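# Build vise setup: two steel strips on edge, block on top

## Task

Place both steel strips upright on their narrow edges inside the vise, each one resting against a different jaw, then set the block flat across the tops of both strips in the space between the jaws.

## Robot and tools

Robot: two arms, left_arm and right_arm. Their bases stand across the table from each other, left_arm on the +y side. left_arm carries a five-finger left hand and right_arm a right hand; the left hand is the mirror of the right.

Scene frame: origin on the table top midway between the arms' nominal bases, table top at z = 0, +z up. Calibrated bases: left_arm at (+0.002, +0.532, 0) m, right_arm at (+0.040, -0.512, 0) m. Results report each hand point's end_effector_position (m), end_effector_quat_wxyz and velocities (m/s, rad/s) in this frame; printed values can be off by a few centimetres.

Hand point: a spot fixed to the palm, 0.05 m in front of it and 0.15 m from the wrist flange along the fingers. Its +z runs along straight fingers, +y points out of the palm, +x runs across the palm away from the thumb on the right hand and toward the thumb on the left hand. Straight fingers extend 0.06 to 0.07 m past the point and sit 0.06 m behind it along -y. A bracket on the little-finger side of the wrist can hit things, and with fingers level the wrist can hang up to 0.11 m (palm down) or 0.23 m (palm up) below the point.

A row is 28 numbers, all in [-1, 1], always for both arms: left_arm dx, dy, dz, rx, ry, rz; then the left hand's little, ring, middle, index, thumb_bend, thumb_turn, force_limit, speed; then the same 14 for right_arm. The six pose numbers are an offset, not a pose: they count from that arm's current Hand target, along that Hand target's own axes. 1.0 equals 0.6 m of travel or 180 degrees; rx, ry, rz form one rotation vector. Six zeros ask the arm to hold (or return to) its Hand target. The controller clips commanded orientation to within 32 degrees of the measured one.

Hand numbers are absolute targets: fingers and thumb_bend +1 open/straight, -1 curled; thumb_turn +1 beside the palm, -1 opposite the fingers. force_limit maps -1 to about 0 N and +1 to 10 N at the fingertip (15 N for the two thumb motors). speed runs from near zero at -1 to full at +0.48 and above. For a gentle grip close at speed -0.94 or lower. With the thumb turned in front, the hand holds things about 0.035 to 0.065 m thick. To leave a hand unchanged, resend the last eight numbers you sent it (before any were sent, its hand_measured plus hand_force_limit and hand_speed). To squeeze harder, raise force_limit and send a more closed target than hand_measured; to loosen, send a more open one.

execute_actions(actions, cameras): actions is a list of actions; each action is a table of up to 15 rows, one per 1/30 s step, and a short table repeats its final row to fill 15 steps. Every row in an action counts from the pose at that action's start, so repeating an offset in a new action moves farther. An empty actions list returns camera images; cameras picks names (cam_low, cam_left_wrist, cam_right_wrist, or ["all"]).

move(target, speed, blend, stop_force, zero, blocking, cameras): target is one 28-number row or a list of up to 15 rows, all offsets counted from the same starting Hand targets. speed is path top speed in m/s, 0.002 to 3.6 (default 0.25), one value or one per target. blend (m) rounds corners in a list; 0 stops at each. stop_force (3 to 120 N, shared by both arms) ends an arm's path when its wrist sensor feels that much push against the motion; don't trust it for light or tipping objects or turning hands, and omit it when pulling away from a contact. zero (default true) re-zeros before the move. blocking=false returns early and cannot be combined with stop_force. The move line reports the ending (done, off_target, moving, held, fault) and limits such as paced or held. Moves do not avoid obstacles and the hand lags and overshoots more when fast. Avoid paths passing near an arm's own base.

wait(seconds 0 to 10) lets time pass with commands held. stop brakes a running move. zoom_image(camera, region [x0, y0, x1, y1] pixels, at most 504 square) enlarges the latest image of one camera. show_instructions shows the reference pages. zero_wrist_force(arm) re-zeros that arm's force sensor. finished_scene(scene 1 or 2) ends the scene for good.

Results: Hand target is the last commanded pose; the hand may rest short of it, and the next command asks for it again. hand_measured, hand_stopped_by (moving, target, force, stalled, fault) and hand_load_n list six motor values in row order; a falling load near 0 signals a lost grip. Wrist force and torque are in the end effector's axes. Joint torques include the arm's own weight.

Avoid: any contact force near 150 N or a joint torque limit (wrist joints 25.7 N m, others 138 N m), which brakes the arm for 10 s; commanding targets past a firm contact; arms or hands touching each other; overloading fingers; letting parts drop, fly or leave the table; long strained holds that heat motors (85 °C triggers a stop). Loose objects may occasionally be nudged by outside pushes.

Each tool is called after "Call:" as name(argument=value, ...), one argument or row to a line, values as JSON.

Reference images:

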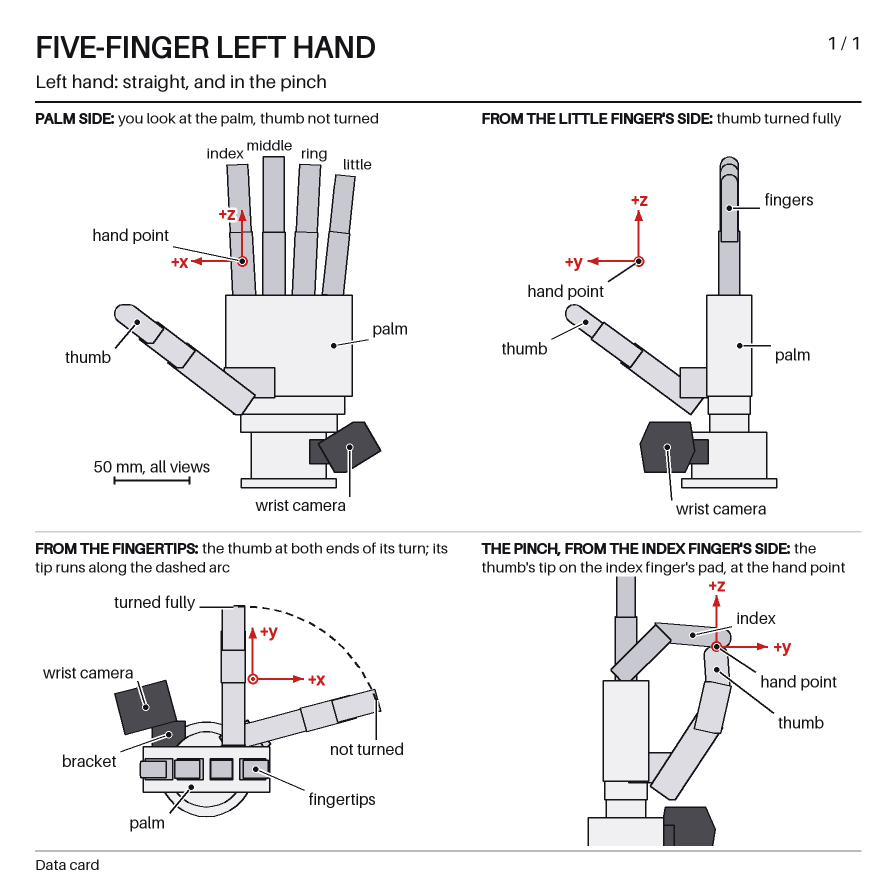

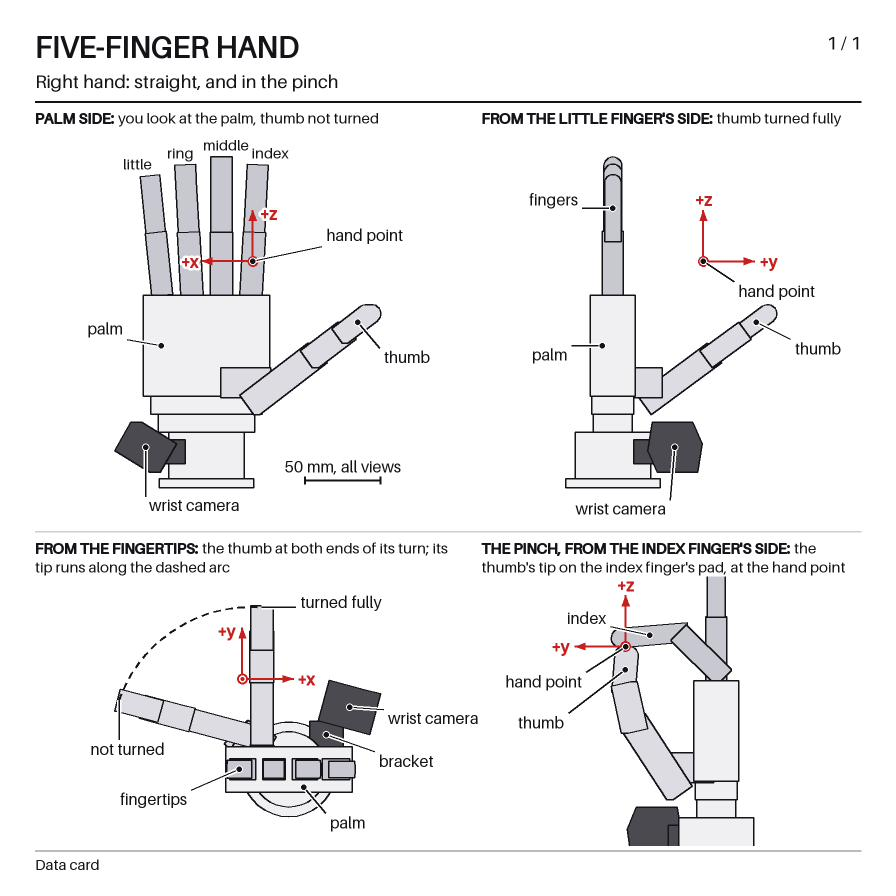

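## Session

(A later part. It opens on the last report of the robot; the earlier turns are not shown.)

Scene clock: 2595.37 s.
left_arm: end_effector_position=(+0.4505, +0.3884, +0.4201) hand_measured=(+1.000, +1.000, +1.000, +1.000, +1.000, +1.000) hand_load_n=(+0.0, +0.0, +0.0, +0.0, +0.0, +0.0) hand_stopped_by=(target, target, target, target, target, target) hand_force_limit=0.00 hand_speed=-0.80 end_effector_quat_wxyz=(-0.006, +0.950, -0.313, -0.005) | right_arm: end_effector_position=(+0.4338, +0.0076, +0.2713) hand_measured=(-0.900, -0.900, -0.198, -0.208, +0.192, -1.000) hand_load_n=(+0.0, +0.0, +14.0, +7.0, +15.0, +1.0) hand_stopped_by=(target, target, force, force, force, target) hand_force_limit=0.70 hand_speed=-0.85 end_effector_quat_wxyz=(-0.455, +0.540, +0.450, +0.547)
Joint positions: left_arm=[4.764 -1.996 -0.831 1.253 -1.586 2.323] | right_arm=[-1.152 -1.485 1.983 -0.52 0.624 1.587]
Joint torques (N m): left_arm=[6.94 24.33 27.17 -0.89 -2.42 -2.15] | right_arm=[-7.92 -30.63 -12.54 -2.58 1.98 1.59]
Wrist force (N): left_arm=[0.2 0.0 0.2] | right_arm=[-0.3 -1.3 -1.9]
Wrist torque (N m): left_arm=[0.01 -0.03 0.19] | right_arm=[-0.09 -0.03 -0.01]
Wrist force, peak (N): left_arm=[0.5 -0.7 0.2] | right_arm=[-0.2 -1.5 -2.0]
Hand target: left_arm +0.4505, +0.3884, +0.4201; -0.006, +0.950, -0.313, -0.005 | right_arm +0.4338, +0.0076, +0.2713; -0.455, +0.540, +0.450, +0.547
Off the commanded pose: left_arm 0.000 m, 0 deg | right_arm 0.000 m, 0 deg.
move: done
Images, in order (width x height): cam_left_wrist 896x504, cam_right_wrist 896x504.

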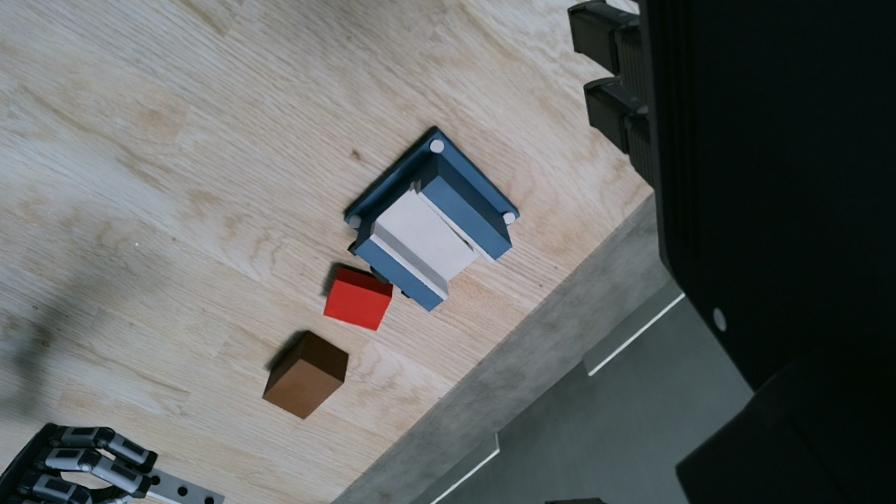

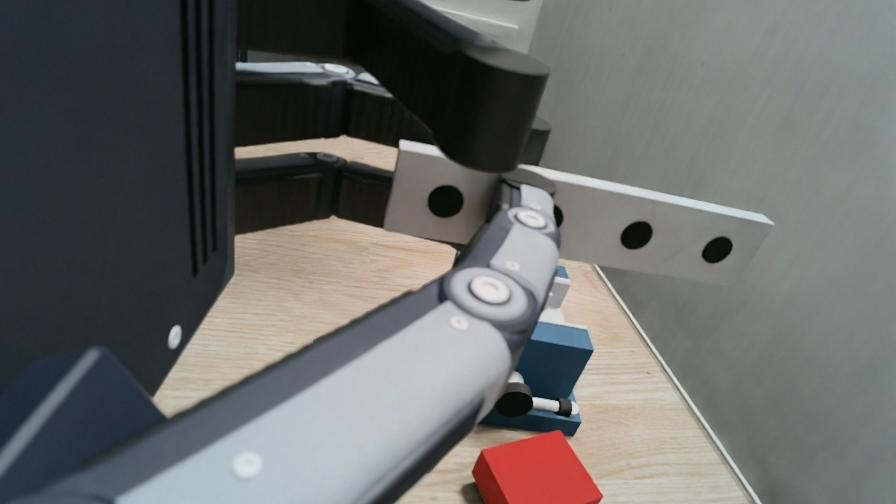

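Call:
move(
  target=[
    [0,0,0,0,0,0,1,1,1,1,1,1,0,-0.8, -0.1855,0.0417,0.362,-0.036,0,-0.0055,-0.9,-0.9,-0.45,-0.4,0.0,-1,0.7,-0.85],
  ],
  speed=0.15,
  cameras=["cam_right_wrist","cam_left_wrist"],
)

Call:
zoom_image(
  camera="cam_left_wrist",
  region=[330, 100, 530, 320],
)

Scene clock: 2648.67 s.
left_arm: end_effector_position=(+0.4505, +0.3884, +0.4201) hand_measured=(+1.000, +1.000, +1.000, +1.000, +1.000, +1.000) hand_load_n=(+0.0, +0.0, +0.0, +0.0, -0.5, +0.0) hand_stopped_by=(target, target, target, target, target, target) hand_force_limit=0.00 hand_speed=-0.80 end_effector_quat_wxyz=(-0.006, +0.950, -0.313, -0.005) | right_arm: end_effector_position=(+0.4983, +0.2180, +0.1629) hand_measured=(-0.900, -0.900, -0.198, -0.208, +0.192, -1.000) hand_load_n=(+0.0, +0.0, +14.0, +7.0, +14.5, +1.0) hand_stopped_by=(target, target, force, force, force, target) hand_force_limit=0.70 hand_speed=-0.85 end_effector_quat_wxyz=(-0.419, +0.561, +0.423, +0.576)
Joint positions: left_arm=[4.764 -1.996 -0.831 1.253 -1.586 2.323] | right_arm=[-0.818 -0.919 1.489 -0.586 1.072 1.561]
Joint torques (N m): left_arm=[5.81 24.4 27.27 -3.91 -2.43 -2.29] | right_arm=[11.15 -33.26 -29.17 -0.54 2.02 -1.78]
Wrist force (N): left_arm=[0.1 -0.2 0.1] | right_arm=[0.0 -1.5 -1.8]
Wrist torque (N m): left_arm=[-0.03 -0.01 0.18] | right_arm=[-0.11 -0.06 0.06]
Wrist force, peak (N): left_arm=[0.7 -0.2 0.1] | right_arm=[-0.2 -1.5 -2.8]
Hand target: left_arm +0.4505, +0.3884, +0.4201; -0.006, +0.950, -0.313, -0.005 | right_arm +0.4983, +0.2180, +0.1629; -0.419, +0.561, +0.423, +0.576
Off the commanded pose: left_arm 0.000 m, 0 deg | right_arm 0.000 m, 0 deg.
move: done
Images, in order (width x height): cam_left_wrist 896x504, cam_right_wrist 896x504.

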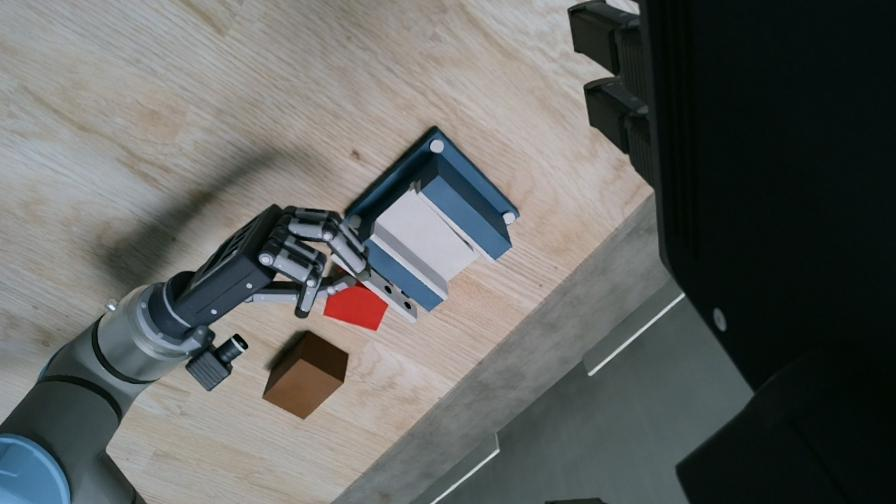

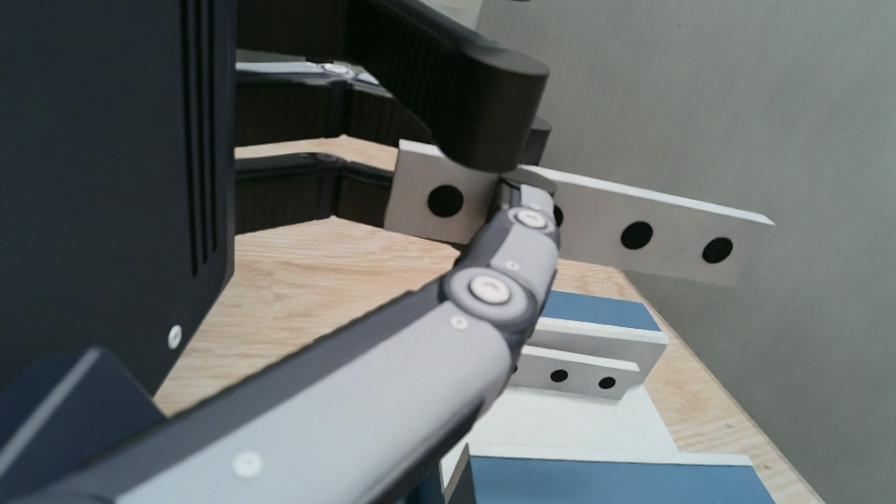

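Scaled by 2.291.

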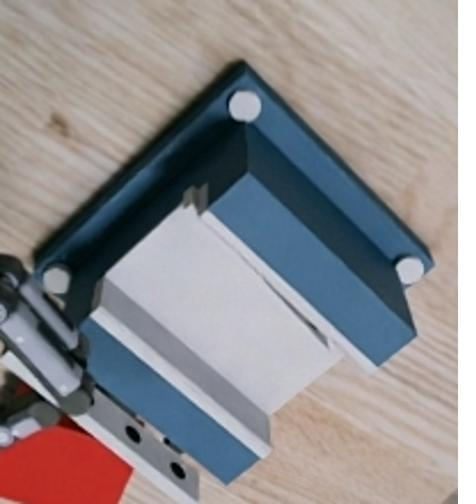

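Call:
zoom_image(
  camera="cam_left_wrist",
  region=[325, 205, 465, 335],
)

Scaled by 3.600.

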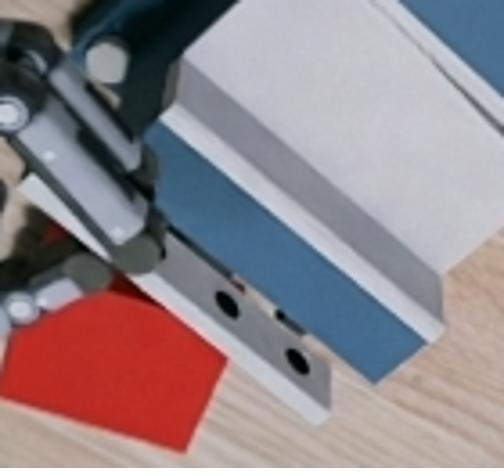

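Call:
move(
  target=[
    [0,0,0,0,0,0,1,1,1,1,1,1,0,-0.8, -0.1,0,0,0.0135,0,0.0055,-0.9,-0.9,-0.45,-0.4,0.0,-1,0.7,-0.85],
  ],
  speed=0.06,
  cameras=["cam_left_wrist","cam_right_wrist"],
)

Call:
zoom_image(
  camera="cam_left_wrist",
  region=[325, 165, 485, 325],
)

Scene clock: 2687.70 s.
left_arm: end_effector_position=(+0.4505, +0.3884, +0.4201) hand_measured=(+1.000, +1.000, +1.000, +1.000, +1.000, +1.000) hand_load_n=(+0.0, +0.0, +0.0, +0.0, +0.0, +0.5) hand_stopped_by=(target, target, target, target, target, target) hand_force_limit=0.00 hand_speed=-0.80 end_effector_quat_wxyz=(-0.006, +0.950, -0.313, -0.005) | right_arm: end_effector_position=(+0.4996, +0.2185, +0.1030) hand_measured=(-0.900, -0.900, -0.198, -0.208, +0.192, -1.000) hand_load_n=(+0.0, +0.0, +14.0, +7.0, +14.5, +1.0) hand_stopped_by=(target, target, force, force, force, target) hand_force_limit=0.70 hand_speed=-0.85 end_effector_quat_wxyz=(-0.435, +0.555, +0.430, +0.563)
Joint positions: left_arm=[4.764 -1.996 -0.831 1.253 -1.586 2.323] | right_arm=[-0.837 -0.834 1.516 -0.698 1.01 1.579]
Joint torques (N m): left_arm=[2.18 24.53 26.9 -4.06 -2.22 -2.14] | right_arm=[-7.95 -34.29 -10.13 -2.76 -2.09 1.4]
Wrist force (N): left_arm=[0.3 0.0 0.2] | right_arm=[0.0 -1.5 -1.8]
Wrist torque (N m): left_arm=[0.00 -0.05 0.19] | right_arm=[-0.11 -0.08 0.00]
Wrist force, peak (N): left_arm=[0.5 0.1 0.4] | right_arm=[0.0 -1.7 -1.9]
Hand target: left_arm +0.4505, +0.3884, +0.4201; -0.006, +0.950, -0.313, -0.005 | right_arm +0.4996, +0.2185, +0.1029; -0.436, +0.555, +0.430, +0.563
Off the commanded pose: left_arm 0.000 m, 0 deg | right_arm 0.000 m, 0 deg.
move: done
Images, in order (width x height): cam_left_wrist 896x504, cam_right_wrist 896x504.

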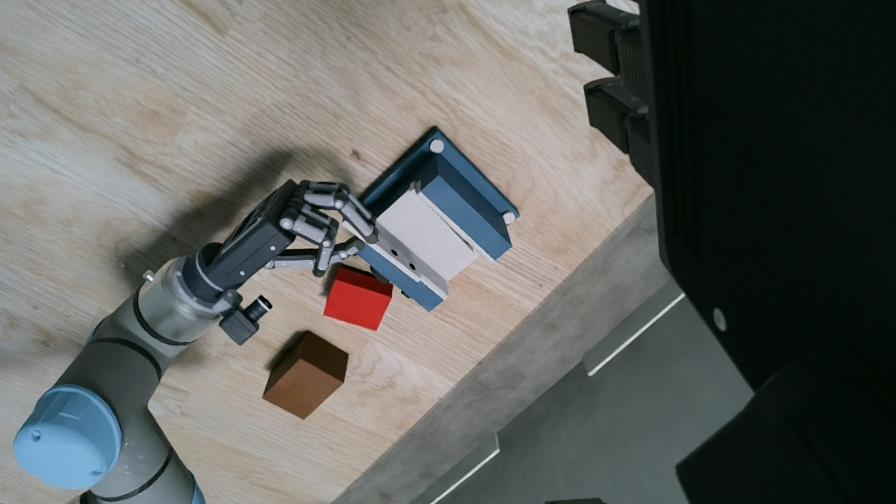

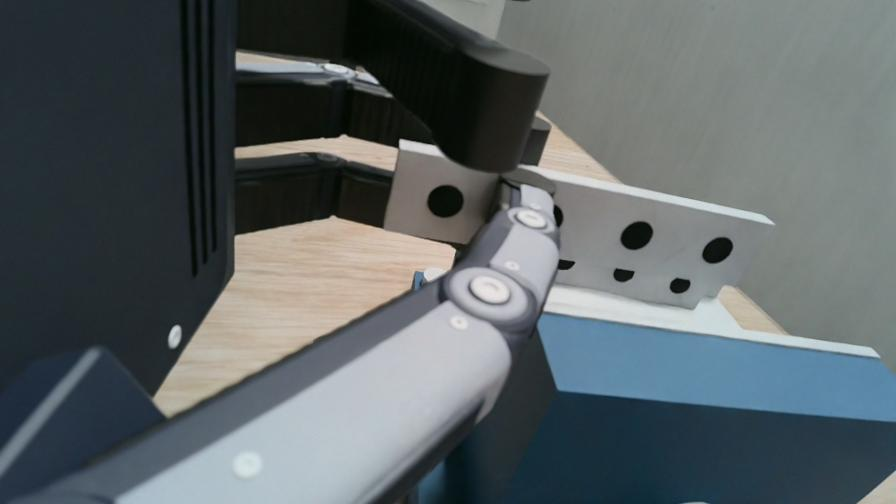

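Scaled by 3.150.

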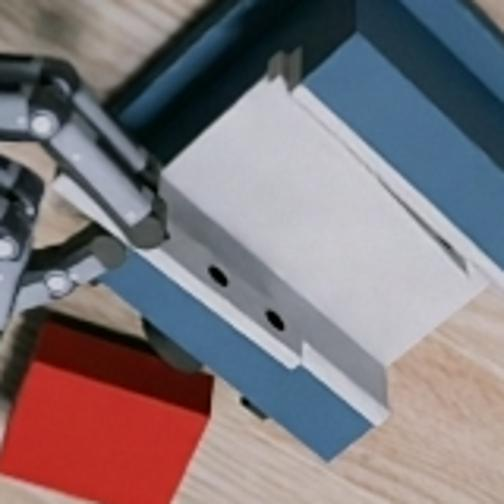

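Call:
move(
  target=[
    [0,0,0,0,0,0,1,1,1,1,1,1,0,-0.8, -0.048,0,0,0,0,0,-0.9,-0.9,-0.45,-0.4,0.0,-1,0.7,-0.85],
    [0,0,0,0,0,0,1,1,1,1,1,1,0,-0.8, -0.075,0,0,0,0,0,-0.9,-0.9,-0.45,-0.4,0.0,-1,0.7,-0.85],
  ],
  speed=[0.03, 0.01],
  stop_force=3,
  cameras=["cam_left_wrist","cam_right_wrist"],
)

Call:
zoom_image(
  camera="cam_left_wrist",
  region=[325, 165, 485, 325],
)

Scene clock: 2695.27 s.
left_arm: end_effector_position=(+0.4505, +0.3884, +0.4201) hand_measured=(+1.000, +1.000, +1.000, +1.000, +1.000, +1.000) hand_load_n=(+0.0, +0.0, +0.0, +0.0, +0.0, +0.0) hand_stopped_by=(target, target, target, target, target, target) hand_force_limit=0.00 hand_speed=-0.80 end_effector_quat_wxyz=(-0.006, +0.950, -0.313, -0.005) | right_arm: end_effector_position=(+0.4997, +0.2190, +0.0630) hand_measured=(-0.900, -0.900, -0.198, -0.208, +0.192, -1.000) hand_load_n=(+0.0, +0.0, +14.5, +7.0, +12.5, -1.0) hand_stopped_by=(target, target, force, force, force, target) hand_force_limit=0.70 hand_speed=-0.85 end_effector_quat_wxyz=(-0.436, +0.555, +0.430, +0.563)
Joint positions: left_arm=[4.764 -1.996 -0.831 1.253 -1.586 2.323] | right_arm=[-0.836 -0.771 1.525 -0.771 1.011 1.579]
Joint torques (N m): left_arm=[-1.19 25.81 25.83 -3.9 -2.28 -2.11] | right_arm=[2.66 -51.97 -21.12 -0.68 1.14 -0.84]
Wrist force (N): left_arm=[0.3 -0.3 0.4] | right_arm=[0.7 -0.9 -2.1]
Wrist torque (N m): left_arm=[-0.05 -0.05 0.20] | right_arm=[-0.12 -0.06 -0.04]
Wrist force, peak (N): left_arm=[0.7 0.0 0.4] | right_arm=[5.9 -4.0 -2.8]
Hand target: left_arm +0.4505, +0.3884, +0.4201; -0.006, +0.950, -0.313, -0.005 | right_arm +0.4997, +0.2190, +0.0630; -0.436, +0.555, +0.430, +0.563 (not the last commanded pose)
Off the commanded pose: left_arm 0.000 m, 0 deg | right_arm 0.005 m, 0 deg.
move: contact (right_arm); path passed 1 of 2 targets
Images, in order (width x height): cam_left_wrist 896x504, cam_right_wrist 896x504.

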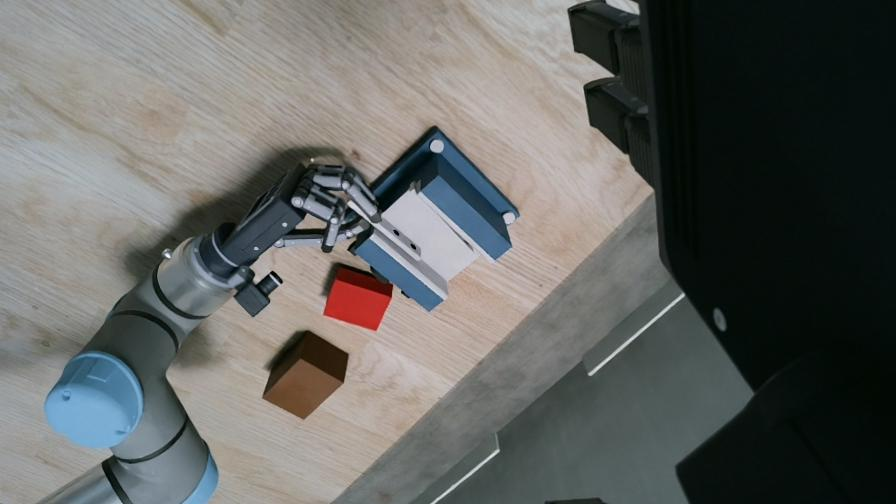

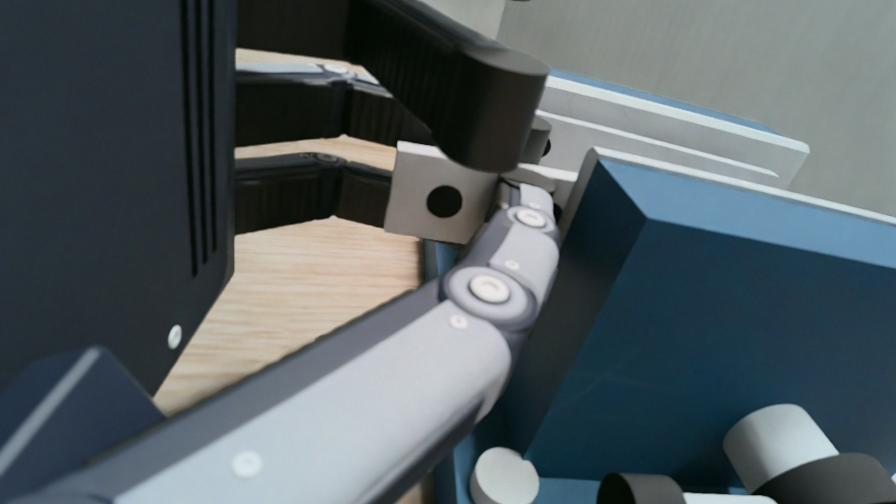

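Scaled by 3.150.

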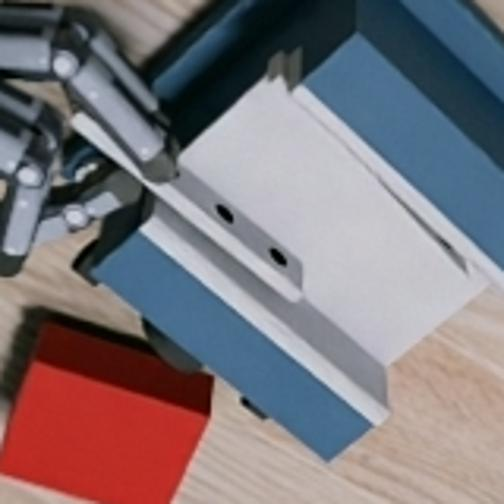

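Call:
move(
  target=[
    [0,0,0,0,0,0,1,1,1,1,1,1,0,-0.8, 0.0015,0,-0.02,0,0,0,-0.9,-0.9,-0.45,-0.4,0.0,-1,0.7,-0.85],
  ],
  speed=0.006,
  stop_force=3,
  cameras=["cam_left_wrist","cam_right_wrist"],
)

Call:
zoom_image(
  camera="cam_left_wrist",
  region=[325, 165, 485, 325],
)

Scene clock: 2703.33 s.
left_arm: end_effector_position=(+0.4505, +0.3884, +0.4201) hand_measured=(+1.000, +1.000, +1.000, +1.000, +1.000, +1.000) hand_load_n=(+0.0, +0.0, +0.0, +0.0, +0.0, +0.0) hand_stopped_by=(target, target, target, target, target, target) hand_force_limit=0.00 hand_speed=-0.80 end_effector_quat_wxyz=(-0.006, +0.950, -0.313, -0.005) | right_arm: end_effector_position=(+0.4986, +0.2149, +0.0633) hand_measured=(-0.900, -0.900, -0.198, -0.208, +0.192, -1.000) hand_load_n=(+0.0, +0.0, +16.0, +5.0, +15.5, +0.5) hand_stopped_by=(target, target, force, force, force, target) hand_force_limit=0.70 hand_speed=-0.85 end_effector_quat_wxyz=(-0.435, +0.555, +0.430, +0.563)
Joint positions: left_arm=[4.764 -1.996 -0.831 1.253 -1.586 2.323] | right_arm=[-0.84 -0.778 1.54 -0.778 1.007 1.579]
Joint torques (N m): left_arm=[-3.58 25.13 26.59 -3.83 -2.29 -1.86] | right_arm=[8.89 -34.45 -25.17 -0.43 2.33 -0.5]
Wrist force (N): left_arm=[0.2 0.1 0.4] | right_arm=[-0.5 -3.0 0.7]
Wrist torque (N m): left_arm=[0.00 -0.03 0.19] | right_arm=[-0.10 -0.14 -0.03]
Wrist force, peak (N): left_arm=[0.6 -0.4 0.1] | right_arm=[-2.0 -4.4 0.8]
Hand target: left_arm +0.4505, +0.3884, +0.4201; -0.006, +0.950, -0.313, -0.005 | right_arm +0.4986, +0.2149, +0.0633; -0.435, +0.555, +0.430, +0.563 (not the last commanded pose)
Off the commanded pose: left_arm 0.000 m, 0 deg | right_arm 0.008 m, 0 deg.
move: contact (right_arm)
Images, in order (width x height): cam_left_wrist 896x504, cam_right_wrist 896x504.

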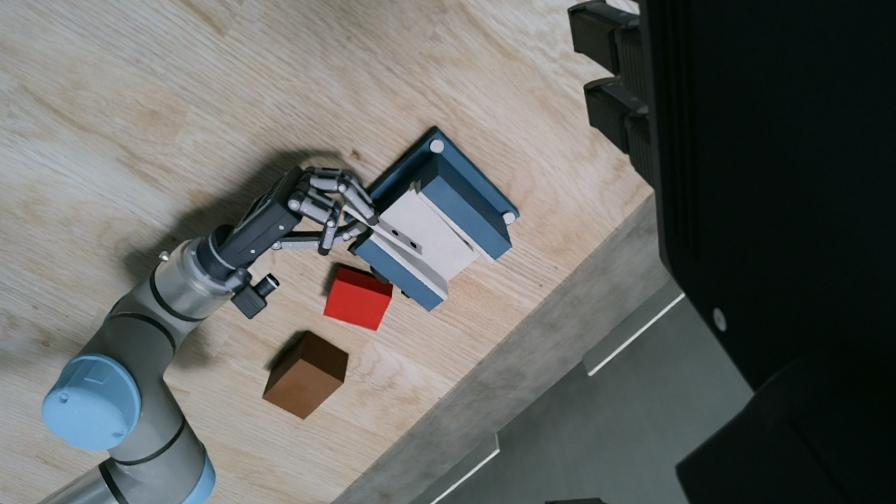

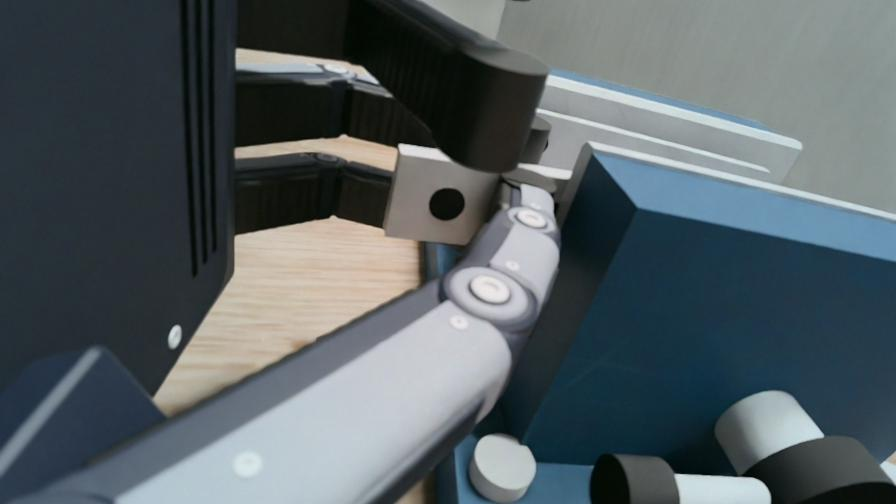

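Scaled by 3.150.

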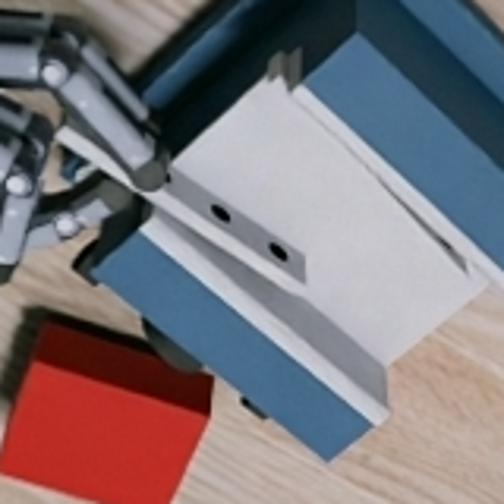

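Call:
zoom_image(
  camera="cam_left_wrist",
  region=[330, 190, 400, 260],
)

Call:
zoom_image(
  camera="cam_right_wrist",
  region=[380, 120, 660, 280],
)

Scaled by 7.200.

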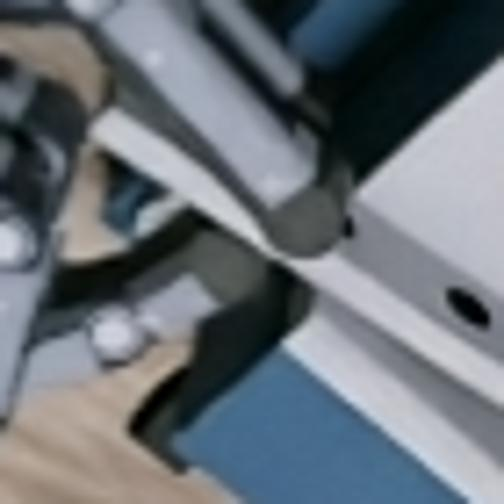

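Scaled by 1.800.

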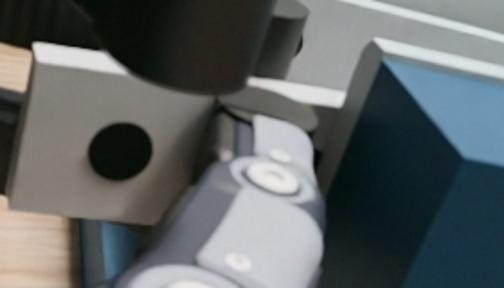

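Call:
move(
  target=[
    [0,0,0,0,0,0,1,1,1,1,1,1,0,-0.8, 0.0015,-0.0048,0.0015,0,0,0,-0.9,-0.9,-0.45,-0.4,0.0,-1,0.7,-0.85],
  ],
  speed=0.01,
)

Call:
move(
  target=[
    [0,0,0,0,0,0,1,1,1,1,1,1,0,-0.8, 0,0,-0.02,0,0,0,-0.9,-0.9,-0.45,-0.4,0.0,-1,0.7,-0.85],
  ],
  speed=0.006,
  stop_force=3,
  cameras=["cam_left_wrist","cam_right_wrist"],
)

Call:
zoom_image(
  camera="cam_left_wrist",
  region=[330, 180, 450, 300],
)

Scene clock: 2734.93 s.
left_arm: end_effector_position=(+0.4505, +0.3884, +0.4201) hand_measured=(+1.000, +1.000, +1.000, +1.000, +1.000, +1.000) hand_load_n=(+0.0, +0.0, +0.0, +0.0, +0.0, +0.0) hand_stopped_by=(target, target, target, target, target, target) hand_force_limit=0.00 hand_speed=-0.80 end_effector_quat_wxyz=(-0.006, +0.950, -0.313, -0.005) | right_arm: end_effector_position=(+0.4961, +0.2165, +0.0642) hand_measured=(-0.900, -0.900, -0.198, -0.208, +0.192, -1.000) hand_load_n=(+0.0, +0.0, +14.5, +7.0, +13.0, +0.0) hand_stopped_by=(target, target, force, force, force, target) hand_force_limit=0.70 hand_speed=-0.85 end_effector_quat_wxyz=(-0.435, +0.555, +0.430, +0.563)
Joint positions: left_arm=[4.764 -1.996 -0.831 1.253 -1.586 2.323] | right_arm=[-0.835 -0.78 1.54 -0.776 1.011 1.579]
Joint torques (N m): left_arm=[-3.01 25.99 26.26 -4.03 -1.95 -1.98] | right_arm=[11.01 -53.51 -8.62 -0.48 1.56 -1.48]
Wrist force (N): left_arm=[0.2 0.0 0.2] | right_arm=[0.1 -1.2 -1.8]
Wrist torque (N m): left_arm=[-0.01 -0.02 0.18] | right_arm=[-0.07 -0.10 0.01]
Wrist force, peak (N): left_arm=[0.6 0.0 0.3] | right_arm=[-1.1 -2.9 0.8]
Hand target: left_arm +0.4505, +0.3884, +0.4201; -0.006, +0.950, -0.313, -0.005 | right_arm +0.4961, +0.2165, +0.0642; -0.435, +0.555, +0.430, +0.563
Off the commanded pose: left_arm 0.000 m, 0 deg | right_arm 0.000 m, 0 deg.
move: done

Scene clock: 2736.53 s.
left_arm: end_effector_position=(+0.4505, +0.3884, +0.4201) hand_measured=(+1.000, +1.000, +1.000, +1.000, +1.000, +1.000) hand_load_n=(+0.0, +0.0, +0.0, +0.0, +0.0, +0.0) hand_stopped_by=(target, target, target, target, target, target) hand_force_limit=0.00 hand_speed=-0.80 end_effector_quat_wxyz=(-0.006, +0.950, -0.313, -0.005) | right_arm: end_effector_position=(+0.4955, +0.2143, +0.0642) hand_measured=(-0.900, -0.900, -0.198, -0.208, +0.192, -1.000) hand_load_n=(-0.5, +0.0, +17.5, +4.5, +15.0, +1.0) hand_stopped_by=(target, target, force, force, force, target) hand_force_limit=0.70 hand_speed=-0.85 end_effector_quat_wxyz=(-0.435, +0.555, +0.430, +0.563)
Joint positions: left_arm=[4.764 -1.996 -0.831 1.253 -1.586 2.323] | right_arm=[-0.837 -0.784 1.548 -0.78 1.01 1.579]
Joint torques (N m): left_arm=[-4.53 25.74 26.15 -4.04 -2.08 -1.78] | right_arm=[7.89 -34.4 -25.38 -0.37 2.46 -0.62]
Wrist force (N): left_arm=[0.3 -0.2 0.1] | right_arm=[-0.3 -3.4 0.7]
Wrist torque (N m): left_arm=[-0.03 -0.06 0.21] | right_arm=[-0.05 -0.11 -0.05]
Wrist force, peak (N): left_arm=[0.5 0.1 0.7] | right_arm=[-1.9 -5.9 1.0]
Hand target: left_arm +0.4505, +0.3884, +0.4201; -0.006, +0.950, -0.313, -0.005 | right_arm +0.4955, +0.2143, +0.0642; -0.436, +0.555, +0.430, +0.563 (not the last commanded pose)
Off the commanded pose: left_arm 0.000 m, 0 deg | right_arm 0.010 m, 0 deg.
move: contact (right_arm)
Images, in order (width x height): cam_left_wrist 896x504, cam_right_wrist 896x504.

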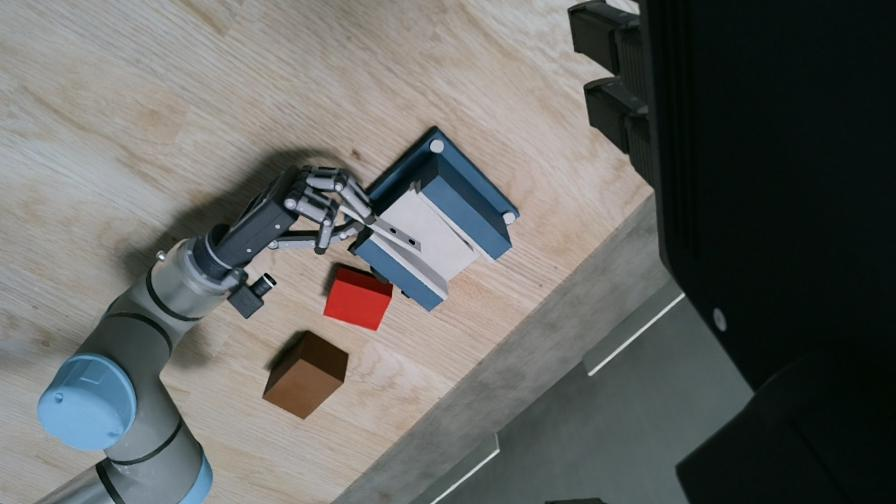

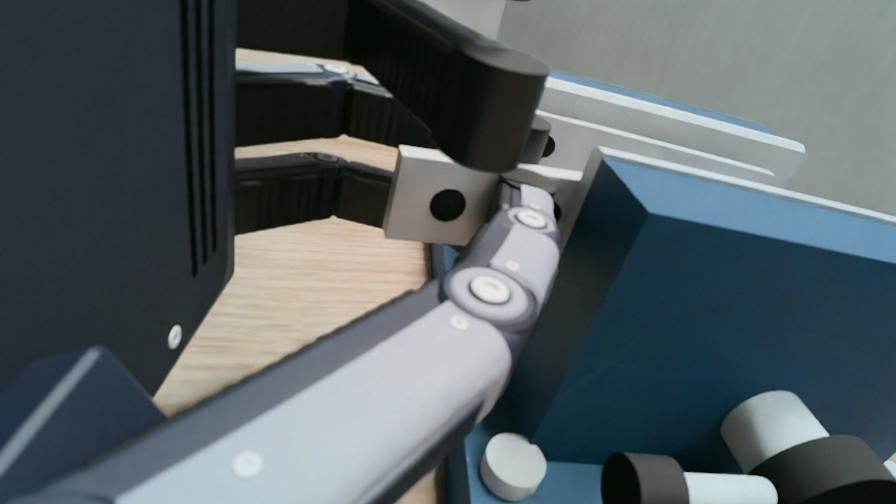

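Scaled by 4.200.

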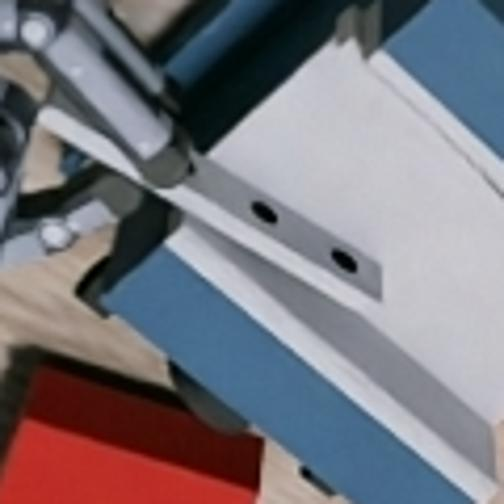

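Call:
move(
  target=[
    [0,0,0,0,0,0,1,1,1,1,1,1,0,-0.8, 0.001,0,0.005,-0.0444,0,0,-0.9,-0.9,-0.45,-0.4,0.0,-1,0.7,-0.85],
  ],
  speed=0.04,
  cameras=["cam_left_wrist","cam_right_wrist"],
)

Call:
zoom_image(
  camera="cam_left_wrist",
  region=[330, 180, 450, 300],
)

Scene clock: 2776.60 s.
left_arm: end_effector_position=(+0.4505, +0.3884, +0.4201) hand_measured=(+1.000, +1.000, +1.000, +1.000, +1.000, +1.000) hand_load_n=(+0.0, +0.0, +0.0, +0.0, +0.0, -0.5) hand_stopped_by=(target, target, target, target, target, target) hand_force_limit=0.00 hand_speed=-0.80 end_effector_quat_wxyz=(-0.006, +0.950, -0.313, -0.005) | right_arm: end_effector_position=(+0.4962, +0.2172, +0.0648) hand_measured=(-0.900, -0.900, -0.198, -0.208, +0.192, -1.000) hand_load_n=(+0.0, +0.0, +17.0, +4.0, +16.5, +1.5) hand_stopped_by=(target, target, force, force, force, target) hand_force_limit=0.70 hand_speed=-0.85 end_effector_quat_wxyz=(-0.396, +0.584, +0.390, +0.592)
Joint positions: left_arm=[4.764 -1.996 -0.831 1.253 -1.586 2.323] | right_arm=[-0.775 -0.78 1.537 -0.772 1.211 1.577]
Joint torques (N m): left_arm=[-4.37 25.93 26.3 -3.95 -2.13 -1.84] | right_arm=[10.39 -36.07 -26 -0.77 2.34 -2.03]
Wrist force (N): left_arm=[0.1 0.1 0.2] | right_arm=[-2.4 -1.9 0.8]
Wrist torque (N m): left_arm=[0.01 -0.02 0.18] | right_arm=[-0.04 -0.14 0.09]
Wrist force, peak (N): left_arm=[0.5 -0.4 0.5] | right_arm=[-2.3 -4.2 0.6]
Hand target: left_arm +0.4505, +0.3884, +0.4201; -0.006, +0.950, -0.313, -0.005 | right_arm +0.4962, +0.2172, +0.0648; -0.396, +0.584, +0.390, +0.592
Off the commanded pose: left_arm 0.000 m, 0 deg | right_arm 0.000 m, 0 deg.
move: done
Images, in order (width x height): cam_left_wrist 896x504, cam_right_wrist 896x504.

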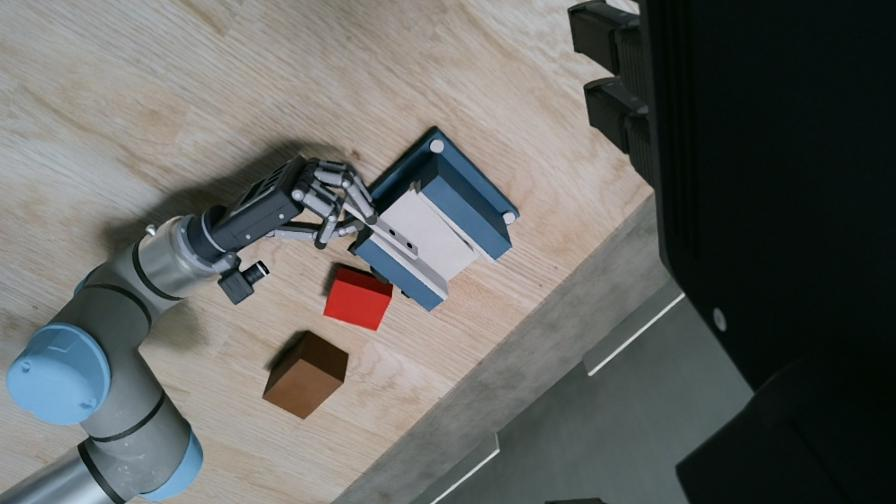

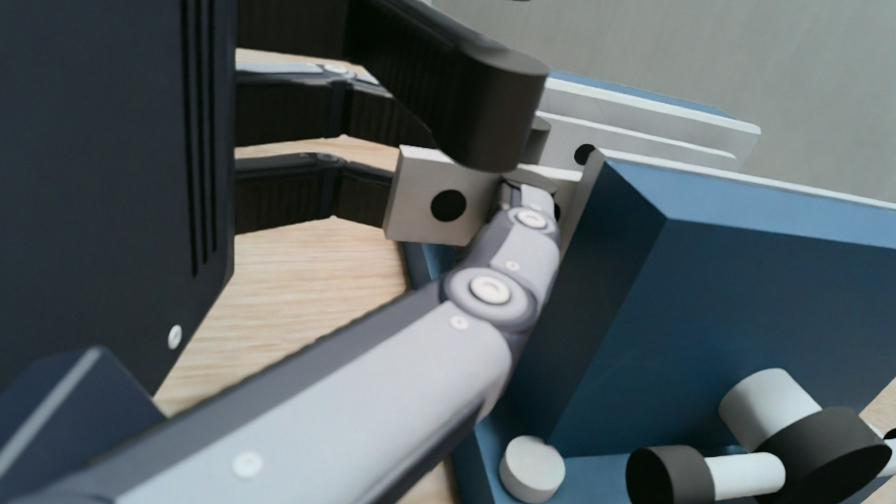

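Scaled by 4.200.

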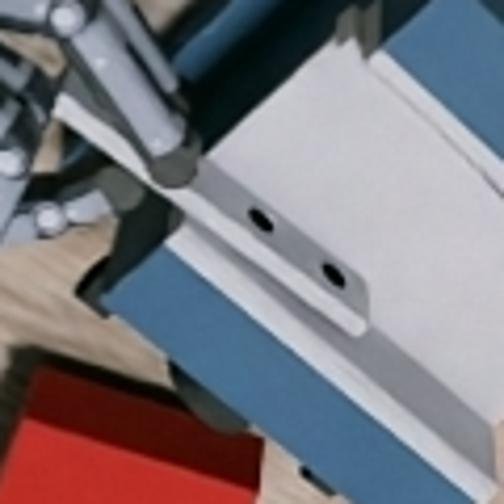

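Call:
move(
  target=[
    [0,0,0,0,0,0,1,1,1,1,1,1,0,-0.8, -0.0008,0,0,0,0,0,-0.9,-0.9,0.25,0.25,0.0,-1,0.7,-0.85],
  ],
  speed=0.01,
  cameras=["cam_left_wrist","cam_right_wrist"],
)

Call:
zoom_image(
  camera="cam_left_wrist",
  region=[330, 180, 450, 300],
)

Scene clock: 2785.27 s.
left_arm: end_effector_position=(+0.4505, +0.3884, +0.4201) hand_measured=(+1.000, +1.000, +1.000, +1.000, +1.000, +1.000) hand_load_n=(+0.0, +0.0, +0.0, +0.0, +0.0, +0.0) hand_stopped_by=(target, target, target, target, target, target) hand_force_limit=0.00 hand_speed=-0.80 end_effector_quat_wxyz=(-0.006, +0.950, -0.313, -0.005) | right_arm: end_effector_position=(+0.4962, +0.2172, +0.0644) hand_measured=(-0.900, -0.900, +0.250, +0.250, +0.190, -1.000) hand_load_n=(-0.5, +0.0, +0.0, +0.0, +0.5, +0.0) hand_stopped_by=(target, target, target, target, force, target) hand_force_limit=0.70 hand_speed=-0.85 end_effector_quat_wxyz=(-0.396, +0.584, +0.390, +0.592)
Joint positions: left_arm=[4.764 -1.996 -0.831 1.253 -1.586 2.323] | right_arm=[-0.775 -0.779 1.537 -0.773 1.211 1.577]
Joint torques (N m): left_arm=[-3.91 25.93 26.01 -3.96 -1.88 -1.64] | right_arm=[10.63 -34.17 -8.19 -3.09 0.75 -0.33]
Wrist force (N): left_arm=[0.2 -0.2 -0.1] | right_arm=[0.7 -1.4 -1.8]
Wrist torque (N m): left_arm=[-0.03 -0.04 0.20] | right_arm=[-0.11 -0.09 0.04]
Wrist force, peak (N): left_arm=[0.6 -0.1 0.4] | right_arm=[-2.5 -2.2 0.7]
Hand target: left_arm +0.4505, +0.3884, +0.4201; -0.006, +0.950, -0.313, -0.005 | right_arm +0.4962, +0.2172, +0.0644; -0.396, +0.584, +0.390, +0.592
Off the commanded pose: left_arm 0.000 m, 0 deg | right_arm 0.000 m, 0 deg.
move: done
Images, in order (width x height): cam_left_wrist 896x504, cam_right_wrist 896x504.

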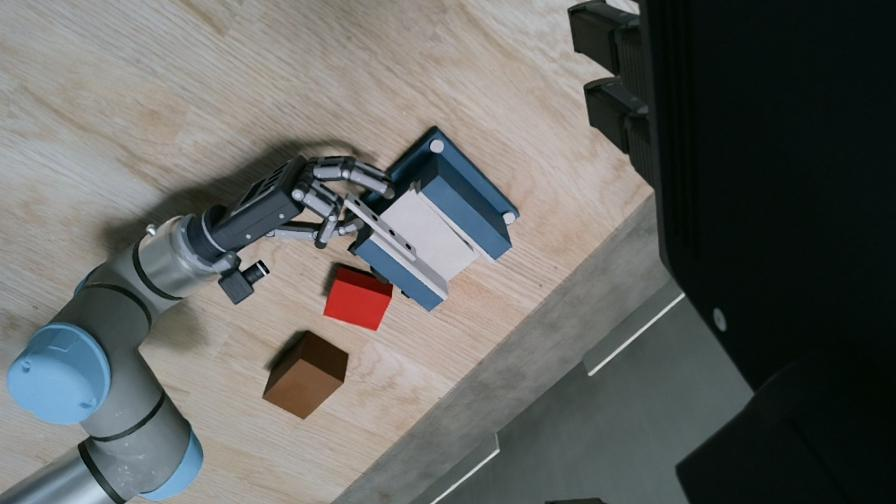

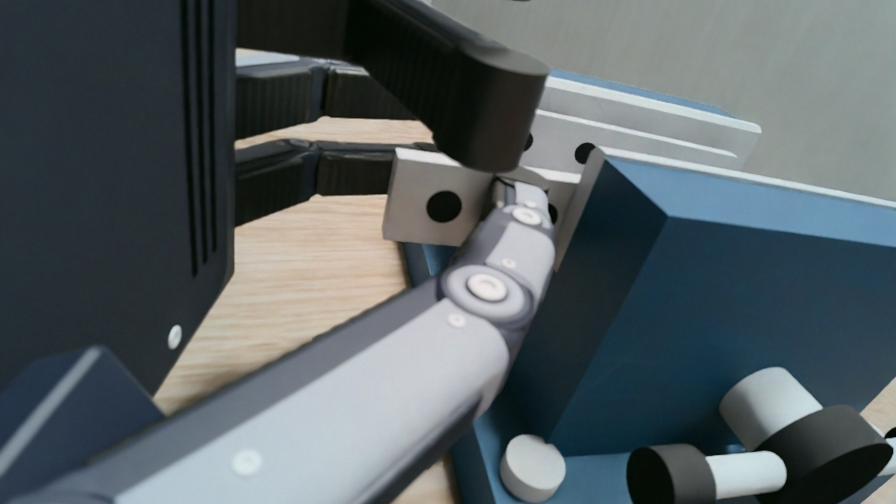

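Scaled by 4.200.

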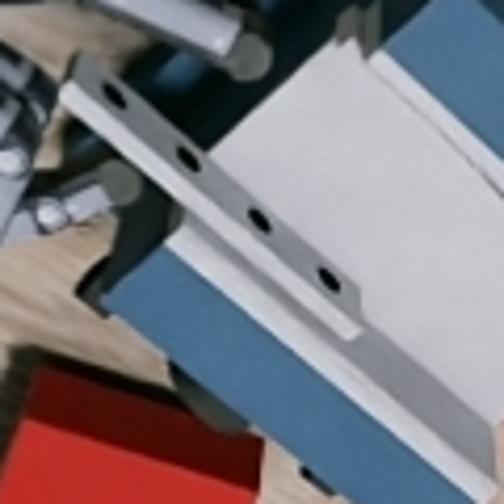

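Call:
move(
  target=[
    [0,0,0,0,0,0,1,1,1,1,1,1,0,-0.8, 0.0,0.0,-0.005,0,0,0,-0.9,-0.9,0.25,0.25,0.0,-1,0.7,-0.85],
    [0,0,0,0,0,0,1,1,1,1,1,1,0,-0.8, 0,-0.0833,-0.0223,0,0,0,-0.9,-0.9,0.25,0.25,0.0,-1,0.7,-0.85],
  ],
  speed=[0.01,0.03],
  cameras=["cam_left_wrist","cam_right_wrist"],
)

Call:
zoom_image(
  camera="cam_left_wrist",
  region=[330, 180, 450, 300],
)

Scene clock: 2796.60 s.
left_arm: end_effector_position=(+0.4505, +0.3884, +0.4201) hand_measured=(+1.000, +1.000, +1.000, +1.000, +1.000, +1.000) hand_load_n=(+0.0, +0.0, +0.0, +0.0, +0.0, +0.0) hand_stopped_by=(target, target, target, target, target, target) hand_force_limit=0.00 hand_speed=-0.80 end_effector_quat_wxyz=(-0.006, +0.950, -0.313, -0.005) | right_arm: end_effector_position=(+0.4450, +0.2240, +0.0642) hand_measured=(-0.900, -0.900, +0.250, +0.250, +0.190, -1.000) hand_load_n=(+0.0, +0.0, +0.0, +0.0, +0.0, +0.0) hand_stopped_by=(target, target, target, target, force, target) hand_force_limit=0.70 hand_speed=-0.85 end_effector_quat_wxyz=(-0.396, +0.584, +0.390, +0.592)
Joint positions: left_arm=[4.764 -1.996 -0.831 1.253 -1.586 2.323] | right_arm=[-0.701 -0.81 1.602 -0.806 1.285 1.576]
Joint torques (N m): left_arm=[-3.68 25.72 26.03 -3.92 -1.85 -1.72] | right_arm=[12.27 -51.44 -6.84 -3.27 1.61 -1.79]
Wrist force (N): left_arm=[0.3 0.1 0.0] | right_arm=[0.7 -1.5 -1.9]
Wrist torque (N m): left_arm=[0.02 -0.04 0.19] | right_arm=[-0.13 -0.07 0.04]
Wrist force, peak (N): left_arm=[0.6 -0.2 0.2] | right_arm=[0.8 -1.5 -2.0]
Hand target: left_arm +0.4505, +0.3884, +0.4201; -0.006, +0.950, -0.313, -0.005 | right_arm +0.4449, +0.2240, +0.0642; -0.396, +0.584, +0.390, +0.592
Off the commanded pose: left_arm 0.000 m, 0 deg | right_arm 0.000 m, 0 deg.
move: done
Images, in order (width x height): cam_left_wrist 896x504, cam_right_wrist 896x504.

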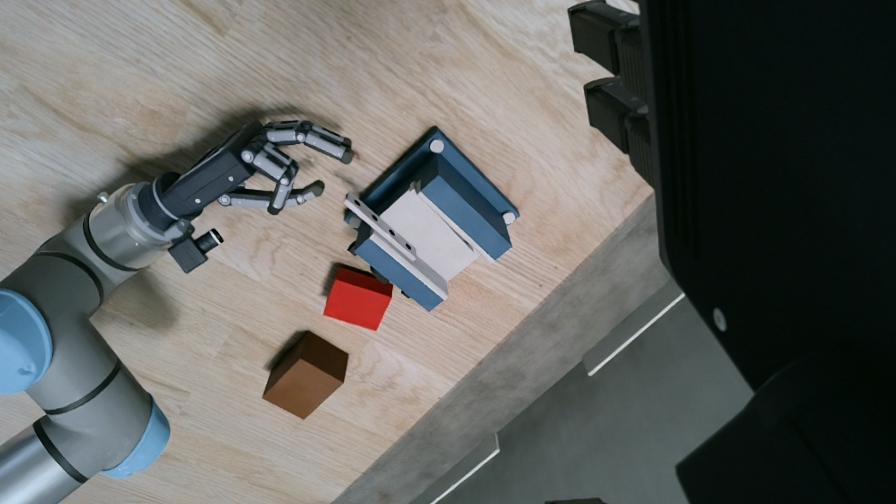

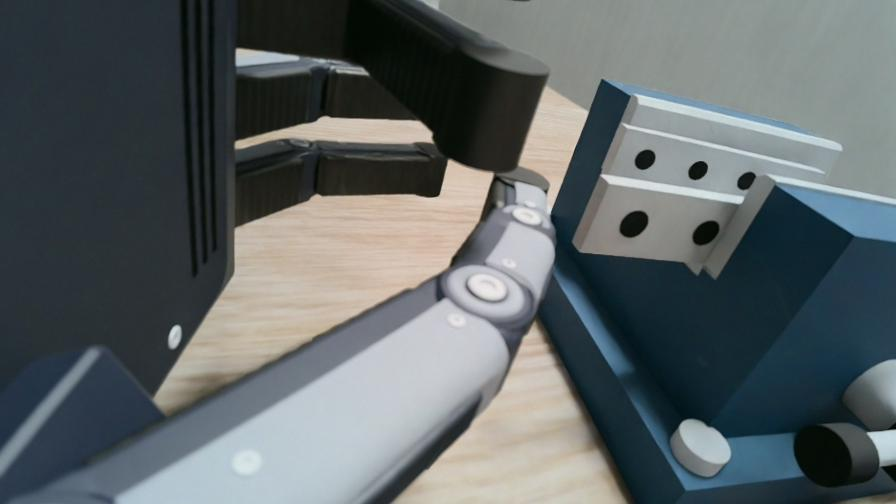

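Scaled by 4.200.

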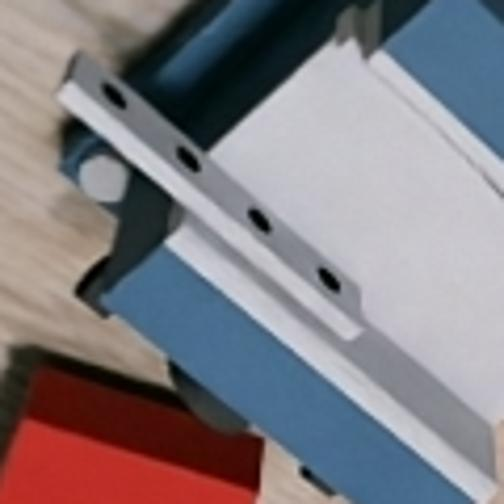

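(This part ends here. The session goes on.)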